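# Lift mug off peg and set it upright

## Task

Remove the mug from the peg, place it standing on the table with its opening facing up, and release it so it rests there on its own.

## Robot and tools

Robot: two arms, left_arm and right_arm, each with a two-finger gripper. The scene frame has its origin at table-top height, midway between the nominal bases, with +z up, +x out over the table, and left_arm on the +y side. Arm names do not match image sides. Actual bases: left_arm at (+0.030, +0.242, +0.046) m, right_arm at (-0.014, -0.237, +0.025) m, both turned only slightly about z. Each arm reports its hand poses, velocities and targets in its own base frame. Fixed cameras and the table use the scene frame. A camera stand sits behind the arms.

Gripper: fingers point along the gripper's +z and close along its y. end_effector_position is the point between the pads, about 1 cm short of the fingertips. Reported positions and orientations may be a few cm off, more at long reach. Friction and weight can leave a gripper resting a few cm from its command, which by itself does not mean contact.

Row format (used by execute_actions and move): one flat list of 14 numbers in [-1, 1], covering both arms even if only one moves: dx, dy, dz, rx, ry, rz, opening for left_arm, then the same seven for right_arm. dx..rz are an offset, not a pose: they are measured from that arm's Hand target as it was when the action or move began, along that arm's own base axes, with rotation about the Hand target's position. 1.0 equals 0.6 m or 180 degrees; rx, ry, rz form one rotation vector. If dx, dy, dz together exceed length 1.0 they are scaled back along their direction. Repeating the same offset in a later call moves the arm further. opening is absolute: +1 fully open (0.094 m), -1 closed. Sending 0 for an arm's six pose numbers re-commands its current Hand target; a 0 opening is a real half-open command, so resend the present opening to leave a gripper unchanged. Orientation commands are clipped to within 40 degrees of the measured orientation at each step.

execute_actions: actions is a list of actions; each action is a list of up to 15 rows, one per 1/30 s step, and a short action repeats its final row. Every row counts from the action's start pose, not from the row before. cameras: list of names, ["all"], [] or null. An empty actions list returns the state with images from all cameras and the current scene number.

move: target is one row or a list of up to 15 rows, all offsets measured from the same starting Hand targets. Paths are straight, end together, take at least 0.5 s and are cut off at 10 s. speed in m/s, 0.002 to 2.9 (default 0.25; rotation up to twice that in rad/s), one value or one per target. blend in m rounds corners between listed targets; 0 stops at each. opening_speed (0.2 or more, per second on the -1..+1 scale) closes fingers gradually, advisable for gentle grasps. grip_force in newtons per pad, 10 to 50, one value or one per arm; it persists, and low forces close slowly. blocking=false returns early while the move continues. Paths ignore obstacles and the other arm; faster moves overshoot and hit harder. Avoid paths near an arm's own base. The result adds a move: line with the ending (done, off_target, moving, held, fault) and limits (paced means clipped, held means steps withheld).

wait: seconds 0 to 10; holds the last commands and lets a running move continue. stop: brakes the running move. zoom_image: camera (cam_head_left, cam_head_right, cam_left_wrist, cam_right_wrist), region [x0, y0, x1, y1] in pixels, at most 504 each way, from the newest image. finished_scene: scene = current scene number; irreversible, so call it only once the mug stands upright and released.

Results: end_effector_position (m) and end_effector_quat_wxyz per arm in its base frame; Hand target (the commanded pose that next offsets start from); Tool commands; grip_measured (on the opening scale, reads up to 2.5 mm wide when empty, narrower than the part when squeezing); grip_effort_nm (gripper motor effort, negative closing, not pad force); joint torques and velocities ("within noise" when idle). Joint ranges: waist -2.618..3.054, shoulder 0..3.142, elbow 0..3.142 (straight 2.901), wrist pitch and yaw ±1.571, wrist roll ±2.094 rad. A blocked arm keeps pressing until commanded back past its gripper. To release, command an opening well above grip_measured.

Cameras: cam_head_left, cam_head_right, cam_high, cam_low, cam_left_wrist, cam_right_wrist, all 896x504; calibrations given in OpenCV convention, accurate to about a centimetre near image centres.

Avoid: arms or grippers touching each other, closing on the other arm's fingers, hard hits on the peg or table, dropping the mug or letting it fall off the table, releasing it while it moves, strain on wrist camera cables, and long holding or stretched poses that heat motors (MOTOR HOT at 75 °C; at 90 °C the arm folds and stops working). Loose objects may occasionally be nudged by outside pushes.

Each tool is called by a JSON object that holds its "name" and its "arguments", one argument or row to a line.

## Session

{"name": "execute_actions", "arguments": {
  "actions": []
}}

Scene clock: 0.00 s.
left_arm: end_effector_position=(+0.4081, +0.0008, +0.1057) grip_measured=+1.000 grip_effort_nm=n/a end_effector_quat_wxyz=(+0.601, +0.000, +0.799, -0.010) | right_arm: end_effector_position=(+0.3887, +0.0031, +0.3909) grip_measured=+1.000 grip_effort_nm=n/a end_effector_quat_wxyz=(+0.691, +0.004, +0.723, +0.008)
Joint positions: left_arm=[0.011 1.585 0.379 0.926 0.027 -0.008 0.094] | right_arm=[0.005 1.063 1.034 -0.017 -0.002 0.017 0.094]
Joint velocities: within noise
Joint torques (N m): no reading
Heat: left arm: 41 °C; right arm: 44 °C.
Hand target: left_arm +0.4120, +0.0016, +0.1175; +0.616, -0.001, +0.788, -0.008 | right_arm +0.3868, +0.0031, +0.3944; +0.693, +0.004, +0.721, +0.008
Tool commands: left_gripper/opening=+1.0 right_gripper/opening=+1.0

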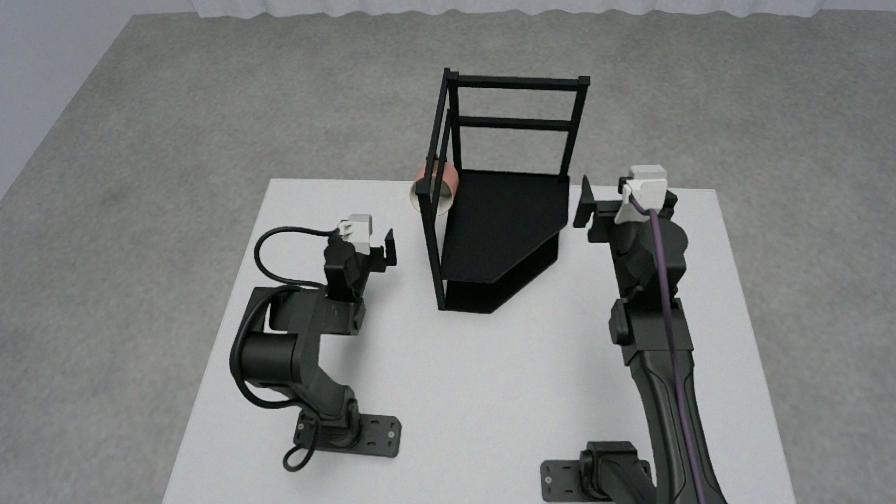

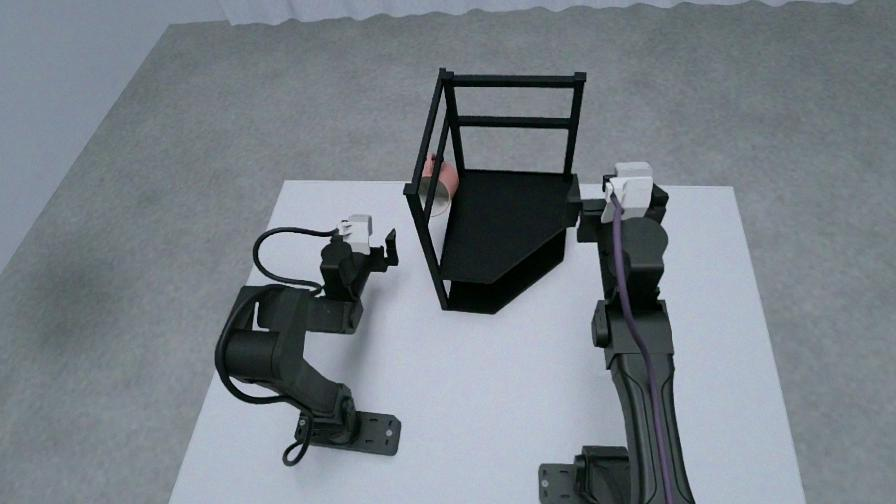

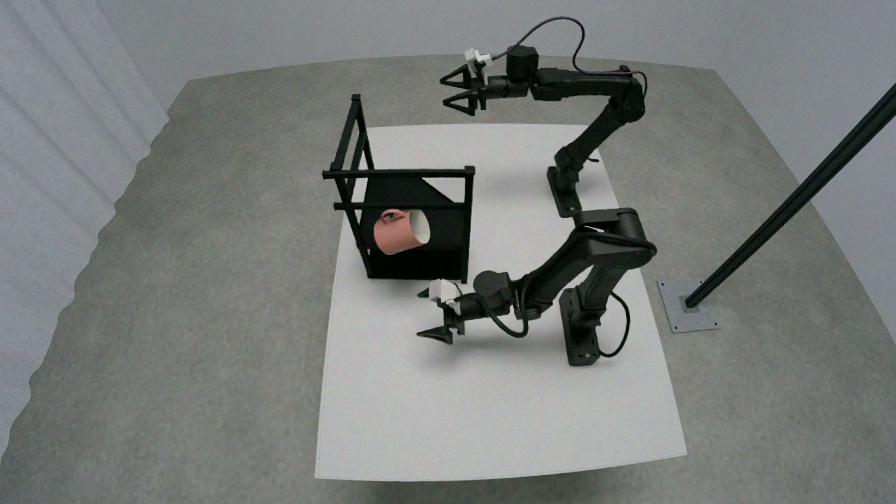

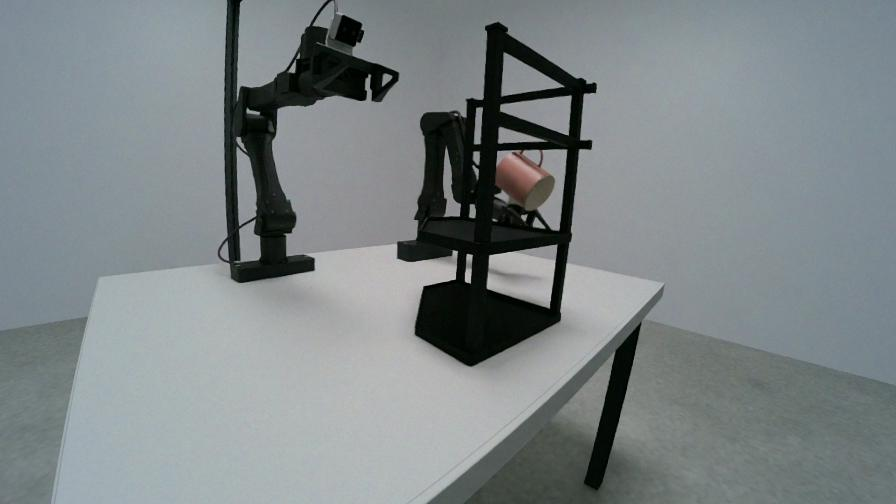

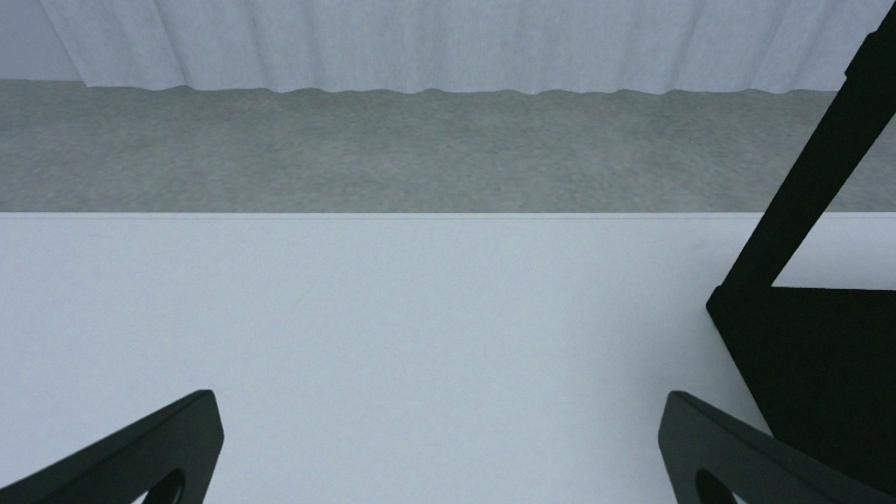

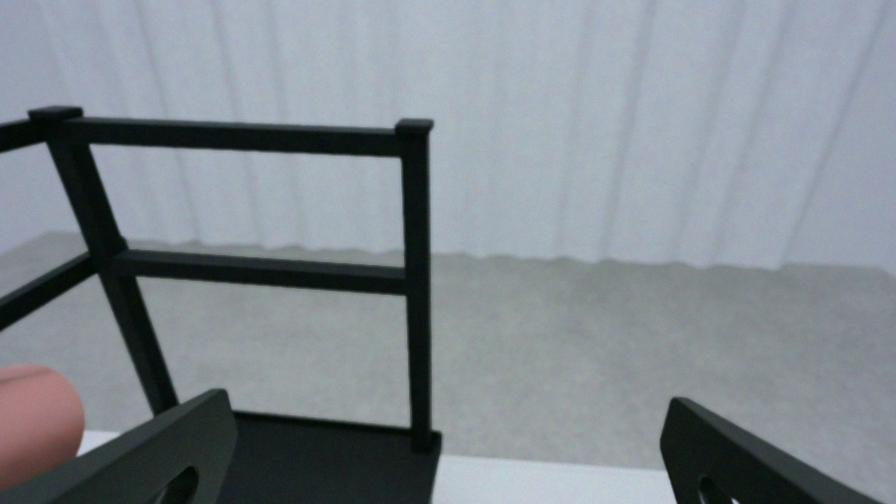

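{"name": "zoom_image", "arguments": {
  "camera": "cam_high",
  "region": [310, 80, 510, 300]
}}

{"name": "zoom_image", "arguments": {
  "camera": "cam_low",
  "region": [400, 10, 620, 380]
}}

{"name": "zoom_image", "arguments": {
  "camera": "cam_head_left",
  "region": [370, 50, 610, 330]
}}

{"name": "zoom_image", "arguments": {
  "camera": "cam_head_right",
  "region": [370, 50, 610, 330]
}}

Scaled by 2.291 from the camera's 896x504 image, which has a finer 1280x720 frame.

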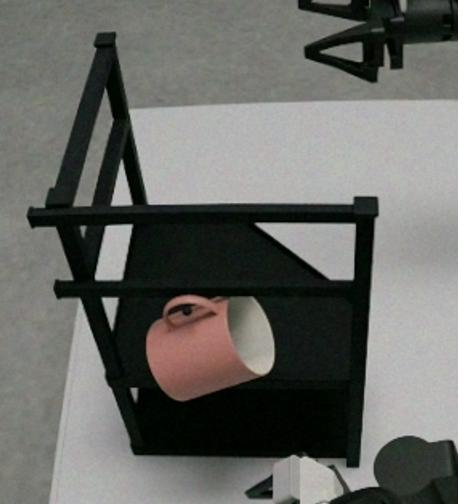

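Scaled by 1.362 from the camera's 896x504 image, which has a finer 1280x720 frame.

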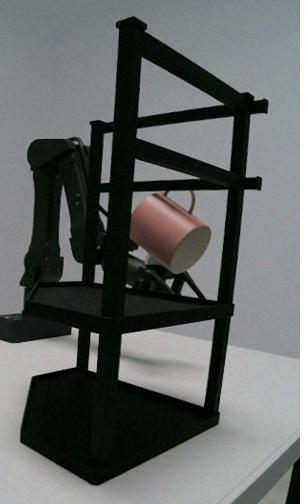

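Scaled by 1.800 from the camera's 896x504 image, which has a finer 1280x720 frame.

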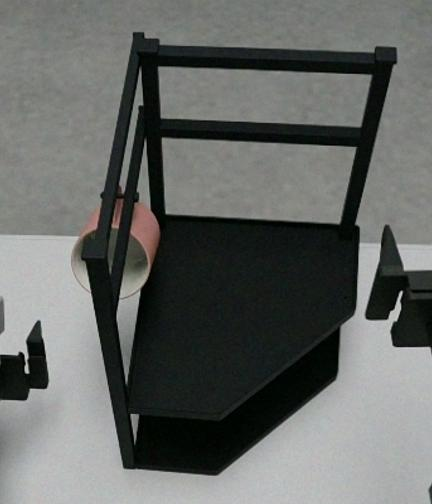

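Scaled by 1.800 from the camera's 896x504 image, which has a finer 1280x720 frame.

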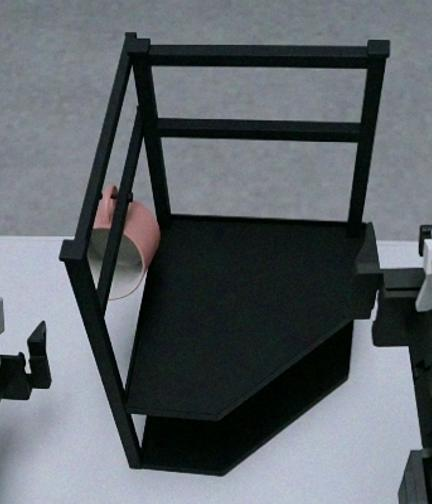

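{"name": "zoom_image", "arguments": {
  "camera": "cam_head_left",
  "region": [395, 130, 475, 230]
}}

{"name": "zoom_image", "arguments": {
  "camera": "cam_head_right",
  "region": [395, 130, 475, 230]
}}

{"name": "zoom_image", "arguments": {
  "camera": "cam_high",
  "region": [360, 190, 450, 270]
}}

{"name": "zoom_image", "arguments": {
  "camera": "cam_low",
  "region": [470, 120, 590, 230]
}}

Scaled by 5.040 from the camera's 896x504 image, which has a finer 1280x720 frame.

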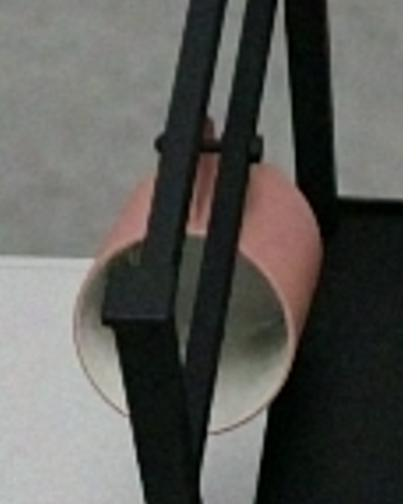

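Scaled by 5.040 from the camera's 896x504 image, which has a finer 1280x720 frame.

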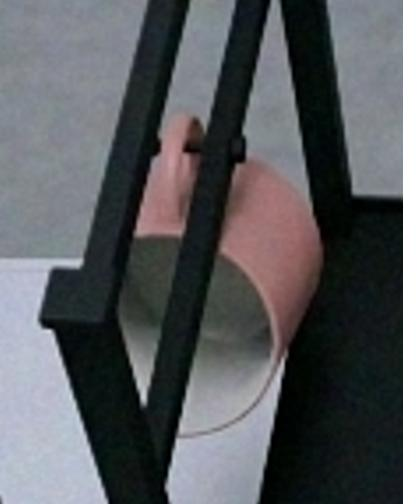

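Scaled by 5.600 from the camera's 896x504 image, which has a finer 1280x720 frame.

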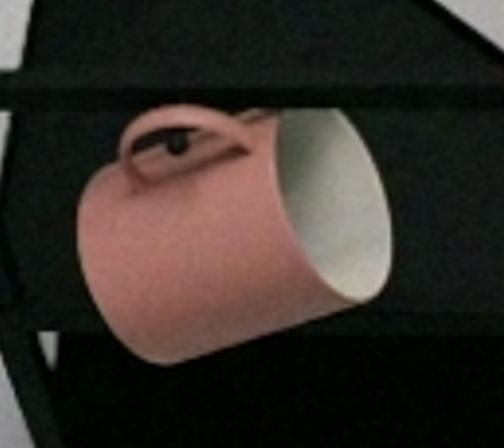

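Scaled by 4.200 from the camera's 896x504 image, which has a finer 1280x720 frame.

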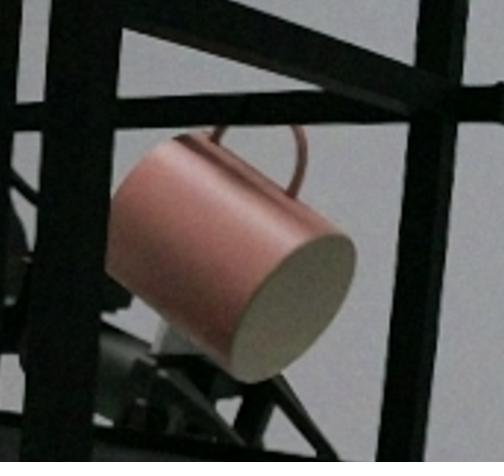

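{"name": "zoom_image", "arguments": {
  "camera": "cam_head_left",
  "region": [320, 200, 420, 300]
}}

{"name": "zoom_image", "arguments": {
  "camera": "cam_high",
  "region": [400, 260, 500, 360]
}}

Scaled by 5.040 from the camera's 896x504 image, which has a finer 1280x720 frame.

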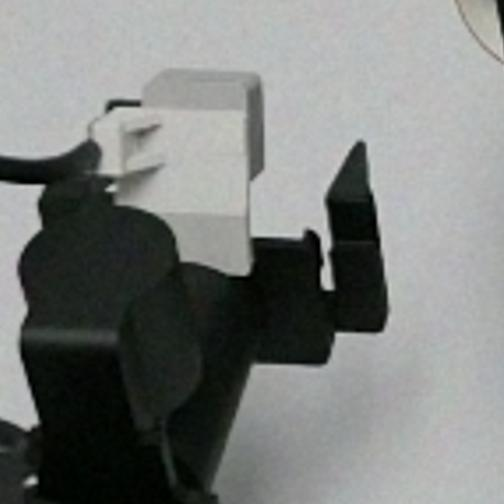

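Scaled by 5.040 from the camera's 896x504 image, which has a finer 1280x720 frame.

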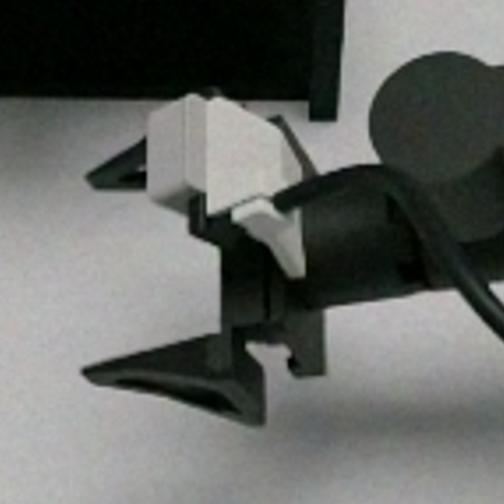

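{"name": "move", "arguments": {
  "target": [-0.22, -0.086, 0.2775, -0.0136, -0.077, -0.1105, 1, 0, 0, 0, 0, 0, 0, 1],
  "cameras": ["cam_left_wrist", "cam_head_left", "cam_high"]
}}

Scene clock: 273.47 s.
left_arm: end_effector_position=(+0.2807, -0.0512, +0.2659) grip_measured=+1.000 grip_effort_nm=0.03 end_effector_quat_wxyz=(+0.679, +0.117, +0.712, -0.138) | right_arm: end_effector_position=(+0.3887, +0.0031, +0.3907) grip_measured=+1.000 grip_effort_nm=-0.01 end_effector_quat_wxyz=(+0.691, +0.004, +0.723, +0.008)
Joint positions: left_arm=[0.105 0.527 0.386 0.095 0.468 -0.017 0.094] | right_arm=[0.005 1.063 1.034 -0.017 -0.002 0.017 0.094]
Joint torques (N m): left_arm=[0.62 0.32 8.34 1.84 0.09 0.08] | right_arm=[-0.08 -3.49 9.16 1.8 0 0.02]
Heat: left arm: 42 °C; right arm: 54 °C.
Hand target: left_arm +0.2800, -0.0501, +0.2839; +0.695, +0.123, +0.696, -0.131 | right_arm +0.3868, +0.0031, +0.3945; +0.693, +0.004, +0.721, +0.008
Off the commanded pose: left_arm 0.018 m, 3 deg | right_arm 0.004 m, 0 deg.
move: off_target (left_arm)
camera_calibration:
cam_left_wrist: T_world_to_cam=[[-0.361352, -0.93177, 0.0350745, 0.0446791], [-0.433792, 0.134694, -0.890889, 0.403732], [0.825378, -0.337139, -0.452866, -0.0359739], [0, 0, 0, 1]] pos_world=[0.220972, -0.0248779, 0.341821]
Images, in order (width x height): cam_head_left 896x504, cam_high 896x504, cam_left_wrist 896x504.

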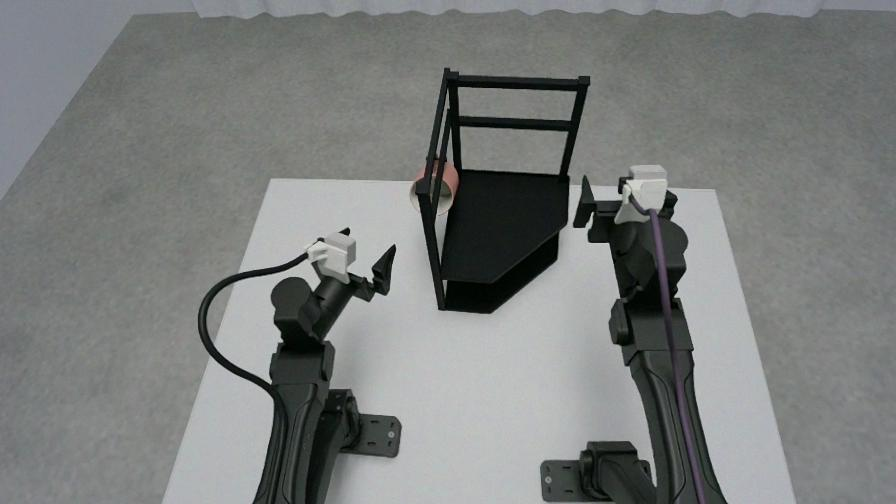

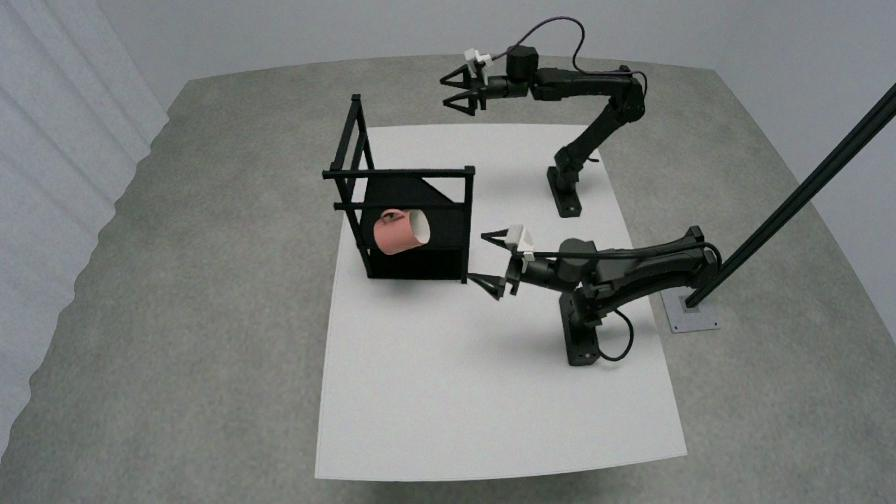

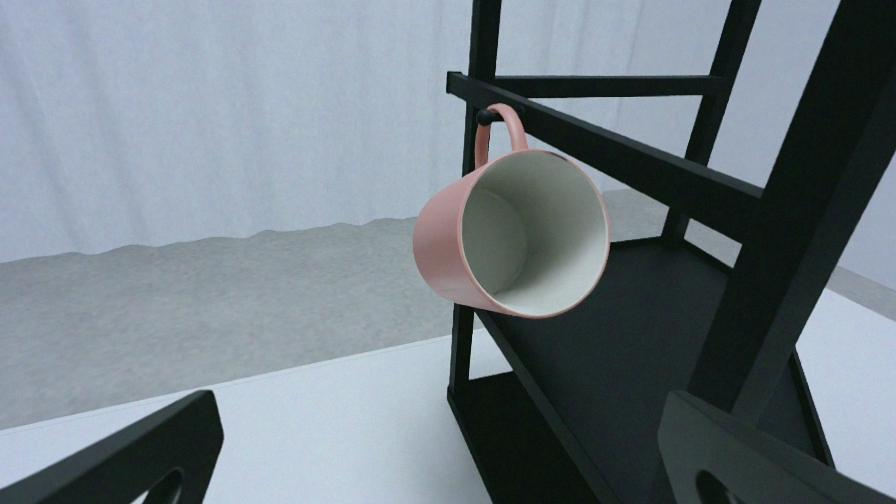

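{"name": "zoom_image", "arguments": {
  "camera": "cam_left_wrist",
  "region": [390, 60, 650, 340]
}}

Scaled by 1.800 from the camera's 896x504 image, which has a finer 1280x720 frame.

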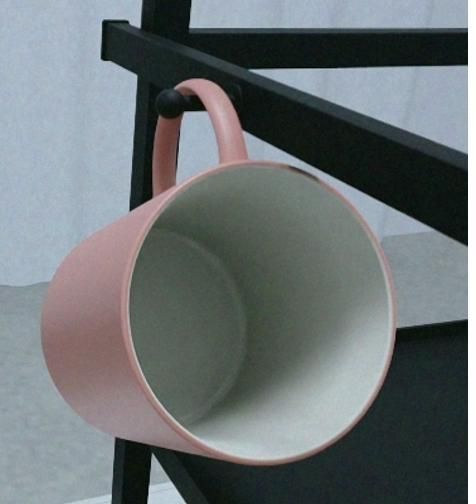

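{"name": "move", "arguments": {
  "target": [0.0833, -0.0165, 0.0235, 0.036, 0.1343, 0.0547, 0.064, 0, 0, 0, 0, 0, 0, 1],
  "cameras": ["all"]
}}

{"name": "zoom_image", "arguments": {
  "camera": "cam_left_wrist",
  "region": [330, 20, 740, 380]
}}

Scene clock: 497.60 s.
left_arm: end_effector_position=(+0.3269, -0.0587, +0.2811) grip_measured=+0.065 grip_effort_nm=-0.04 end_effector_quat_wxyz=(+0.518, +0.074, +0.850, -0.054) | right_arm: end_effector_position=(+0.3887, +0.0031, +0.3906) grip_measured=+1.000 grip_effort_nm=-0.01 end_effector_quat_wxyz=(+0.690, +0.004, +0.723, +0.008)
Joint positions: left_arm=[-0.171 0.944 0.958 -0.489 0.017 -0.008 0.05] | right_arm=[0.005 1.063 1.034 -0.018 -0.002 0.017 0.094]
Joint torques (N m): left_arm=[-0.5 -1.54 8.59 1.75 -0.03 -0.07] | right_arm=[-0.03 -3.37 9.01 1.76 -0.02 -0.03]
Heat: left arm: 45 °C; right arm: 56 °C.
Hand target: left_arm +0.3300, -0.0599, +0.2981; +0.535, +0.072, +0.840, -0.055 | right_arm +0.3868, +0.0031, +0.3945; +0.693, +0.004, +0.721, +0.008
Off the commanded pose: left_arm 0.017 m, 2 deg | right_arm 0.004 m, 0 deg.
move: off_target (left_arm)
camera_calibration:
cam_left_wrist: T_world_to_cam=[[-0.190048, -0.981647, 0.0158474, 0.000387376], [-0.773899, 0.139856, -0.617674, 0.473027], [0.604122, -0.129652, -0.786274, 0.108561], [0, 0, 0, 1]] pos_world=[0.300564, -0.0517001, 0.377529]
cam_right_wrist: T_world_to_cam=[[0.0048812, -0.99957, 0.0289296, -0.0133802], [-0.446621, -0.0280634, -0.894283, 0.561661], [0.89471, -0.00855539, -0.446565, -0.0875469], [0, 0, 0, 1]] pos_world=[0.329244, 0.0016387, 0.463576]

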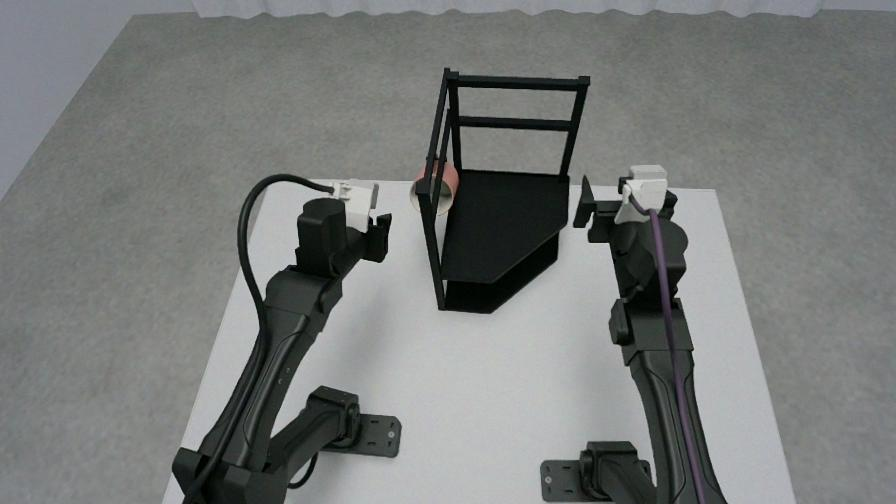

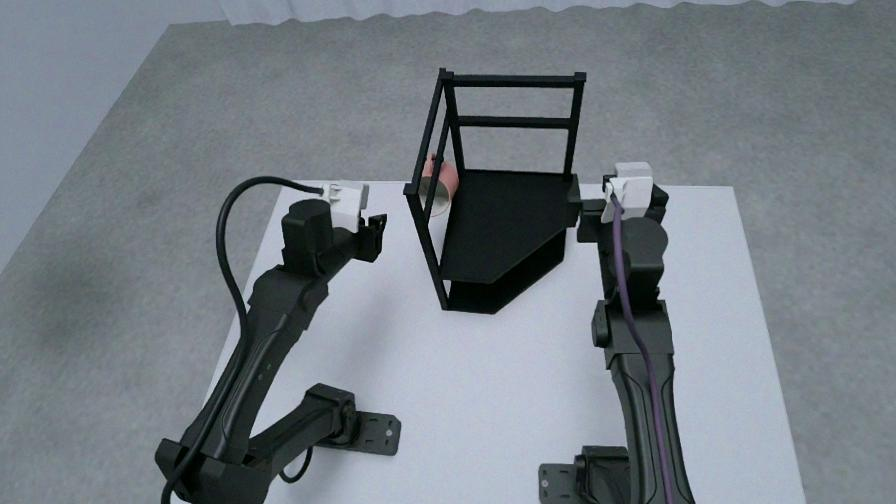

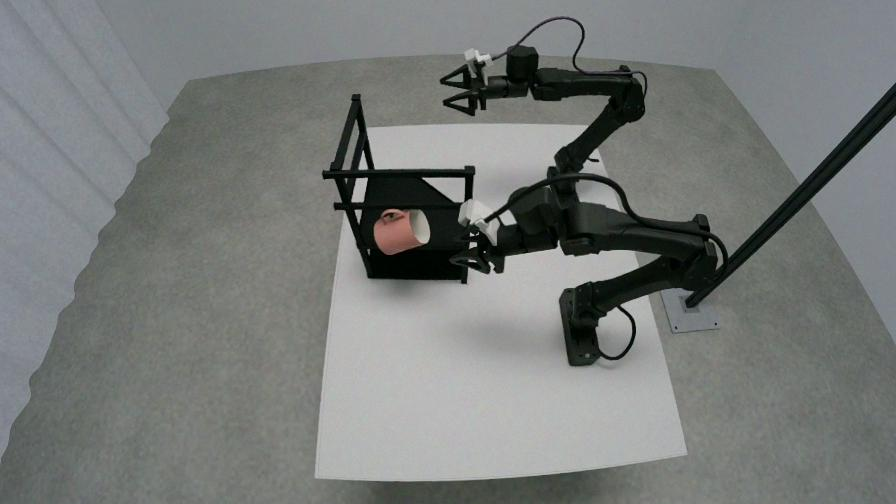

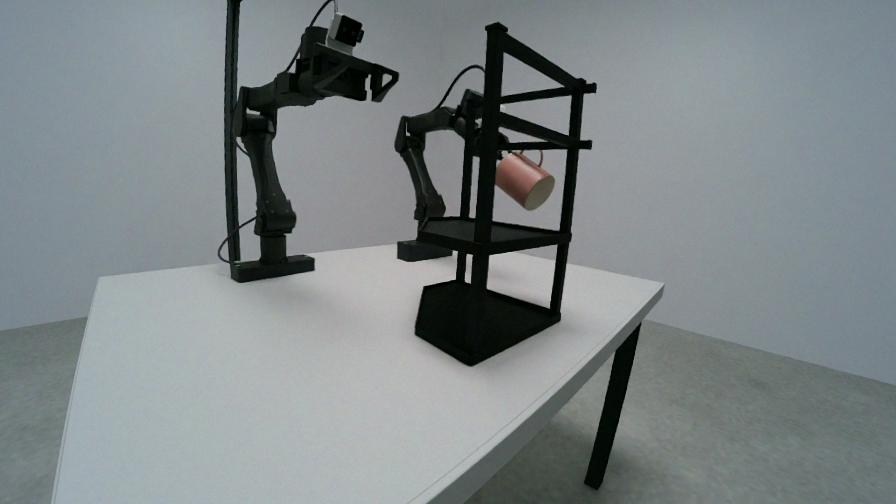

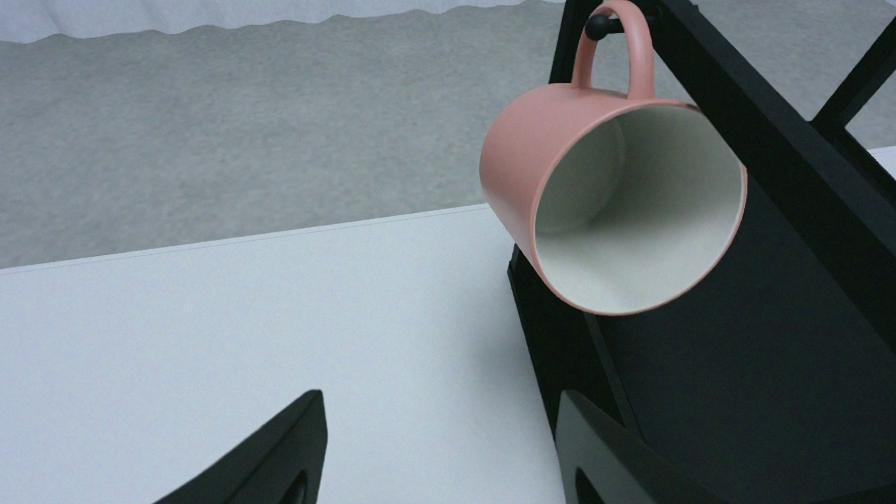

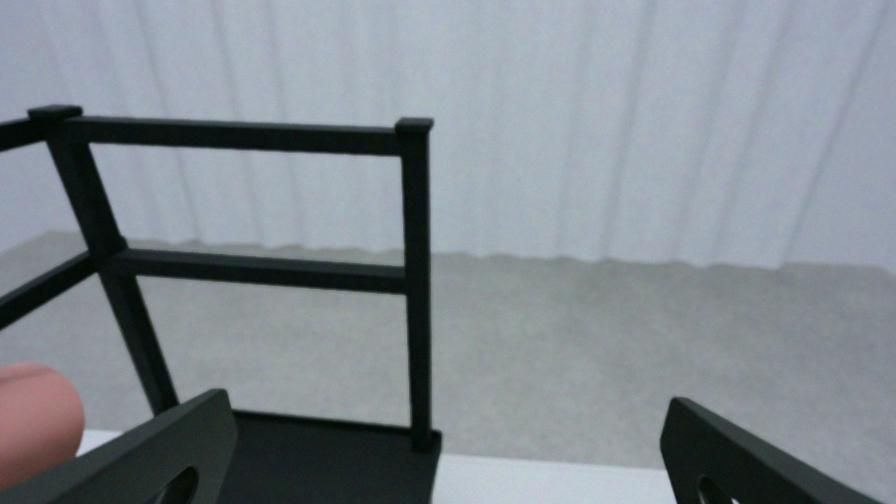

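Scaled by 1.229 from the camera's 896x504 image, which has a finer 1280x720 frame.

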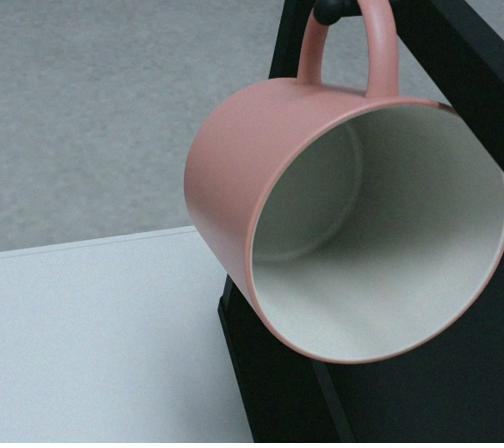

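{"name": "move", "arguments": {
  "target": [0.0834, -0.0635, -0.0235, 0, 0, 0, 0.064, 0, 0, 0, 0, 0, 0, 1],
  "speed": 0.15,
  "cameras": ["all"]
}}

{"name": "zoom_image", "arguments": {
  "camera": "cam_left_wrist",
  "region": [300, 0, 803, 503]
}}

{"name": "zoom_image", "arguments": {
  "camera": "cam_high",
  "region": [350, 170, 490, 310]
}}

Scene clock: 623.03 s.
left_arm: end_effector_position=(+0.3712, -0.0953, +0.2626) grip_measured=+0.065 grip_effort_nm=-0.04 end_effector_quat_wxyz=(+0.509, +0.078, +0.856, -0.051) | right_arm: end_effector_position=(+0.3887, +0.0031, +0.3906) grip_measured=+1.000 grip_effort_nm=-0.01 end_effector_quat_wxyz=(+0.690, +0.004, +0.723, +0.008)
Joint positions: left_arm=[-0.298 1.151 1.001 -0.35 -0.094 -0.06 0.05] | right_arm=[0.005 1.063 1.034 -0.018 -0.002 0.017 0.094]
Joint torques (N m): left_arm=[-0.49 -2.82 8.81 1.96 -0.11 -0.06] | right_arm=[-0.09 -3.67 9.05 1.78 0.03 0]
Heat: left arm: 46 °C; right arm: 57 °C.
Hand target: left_arm +0.3800, -0.0981, +0.2839; +0.535, +0.072, +0.840, -0.055 | right_arm +0.3868, +0.0031, +0.3945; +0.693, +0.004, +0.721, +0.008
Off the commanded pose: left_arm 0.023 m, 4 deg | right_arm 0.004 m, 0 deg.
move: off_target (left_arm)
camera_calibration:
cam_left_wrist: T_world_to_cam=[[-0.193668, -0.981022, 0.00937138, -0.0237153], [-0.78599, 0.149435, -0.599908, 0.501778], [0.587122, -0.123549, -0.800014, 0.0730194], [0, 0, 0, 1]] pos_world=[0.346928, -0.0892271, 0.359659]
cam_right_wrist: T_world_to_cam=[[0.0048812, -0.99957, 0.0289296, -0.0133802], [-0.446621, -0.0280634, -0.894283, 0.561661], [0.89471, -0.00855539, -0.446565, -0.0875469], [0, 0, 0, 1]] pos_world=[0.329244, 0.0016387, 0.463576]

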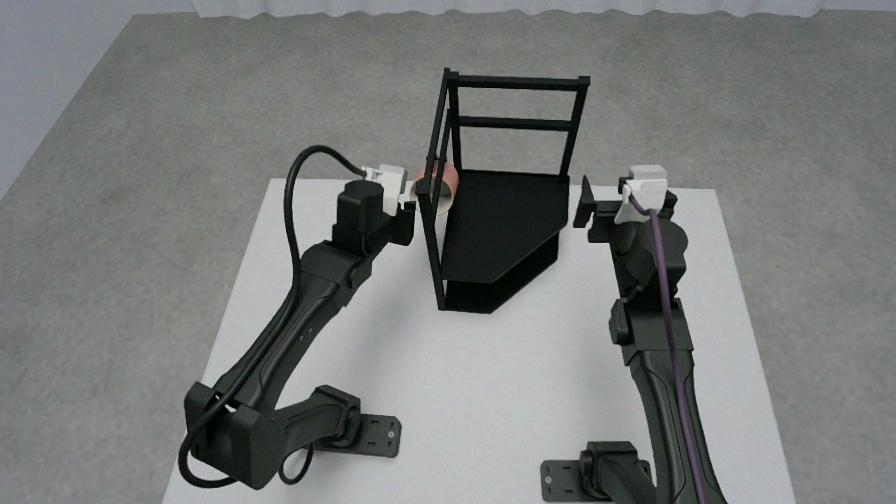

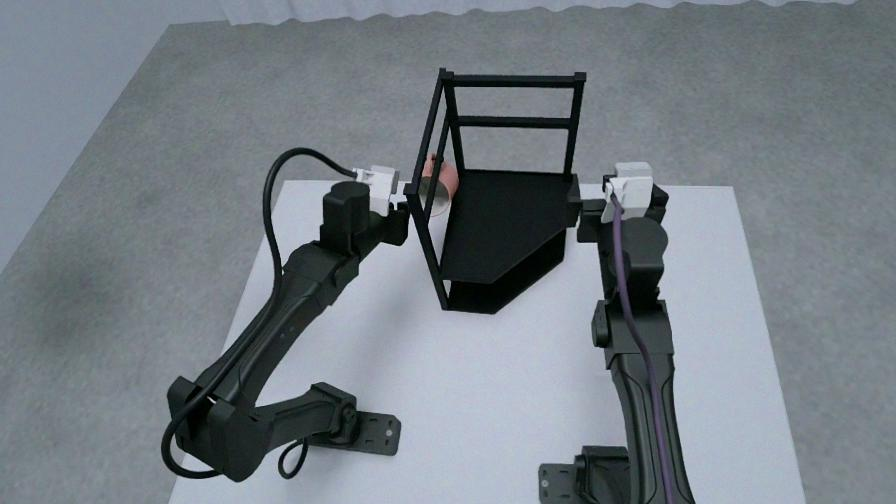

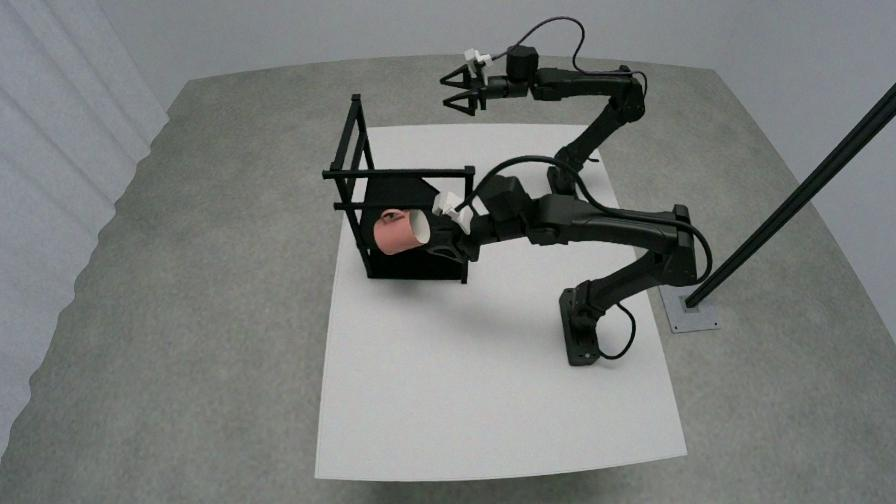

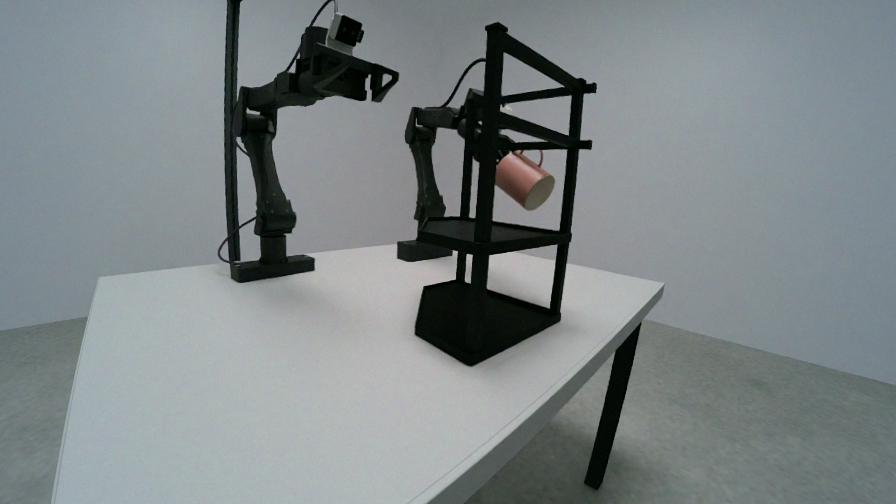

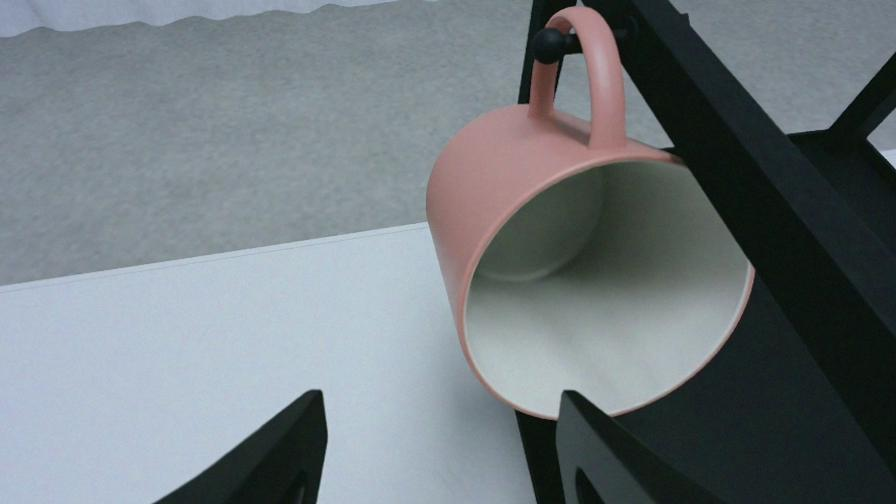

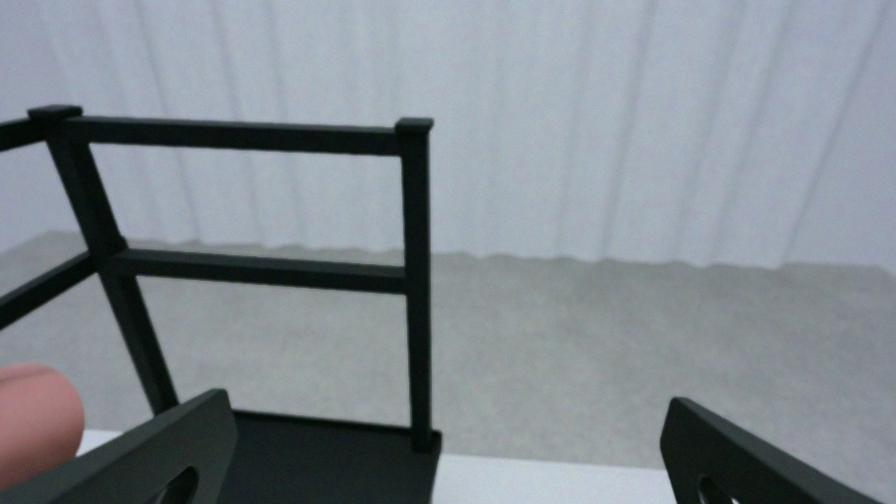

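Scaled by 1.002 from the camera's 896x504 image, which has a finer 1280x720 frame.

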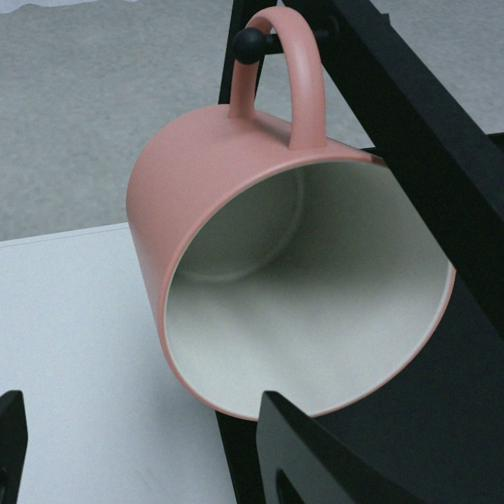

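Scaled by 3.600 from the camera's 896x504 image, which has a finer 1280x720 frame.

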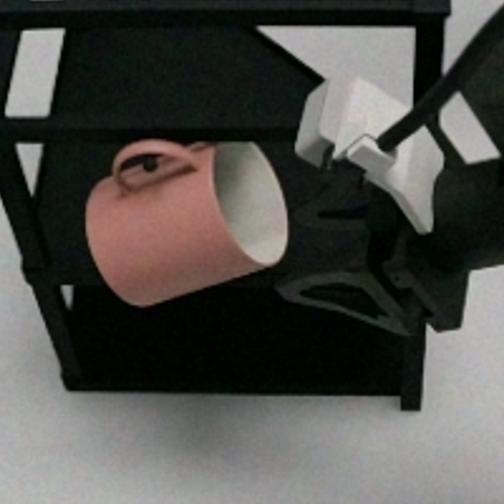

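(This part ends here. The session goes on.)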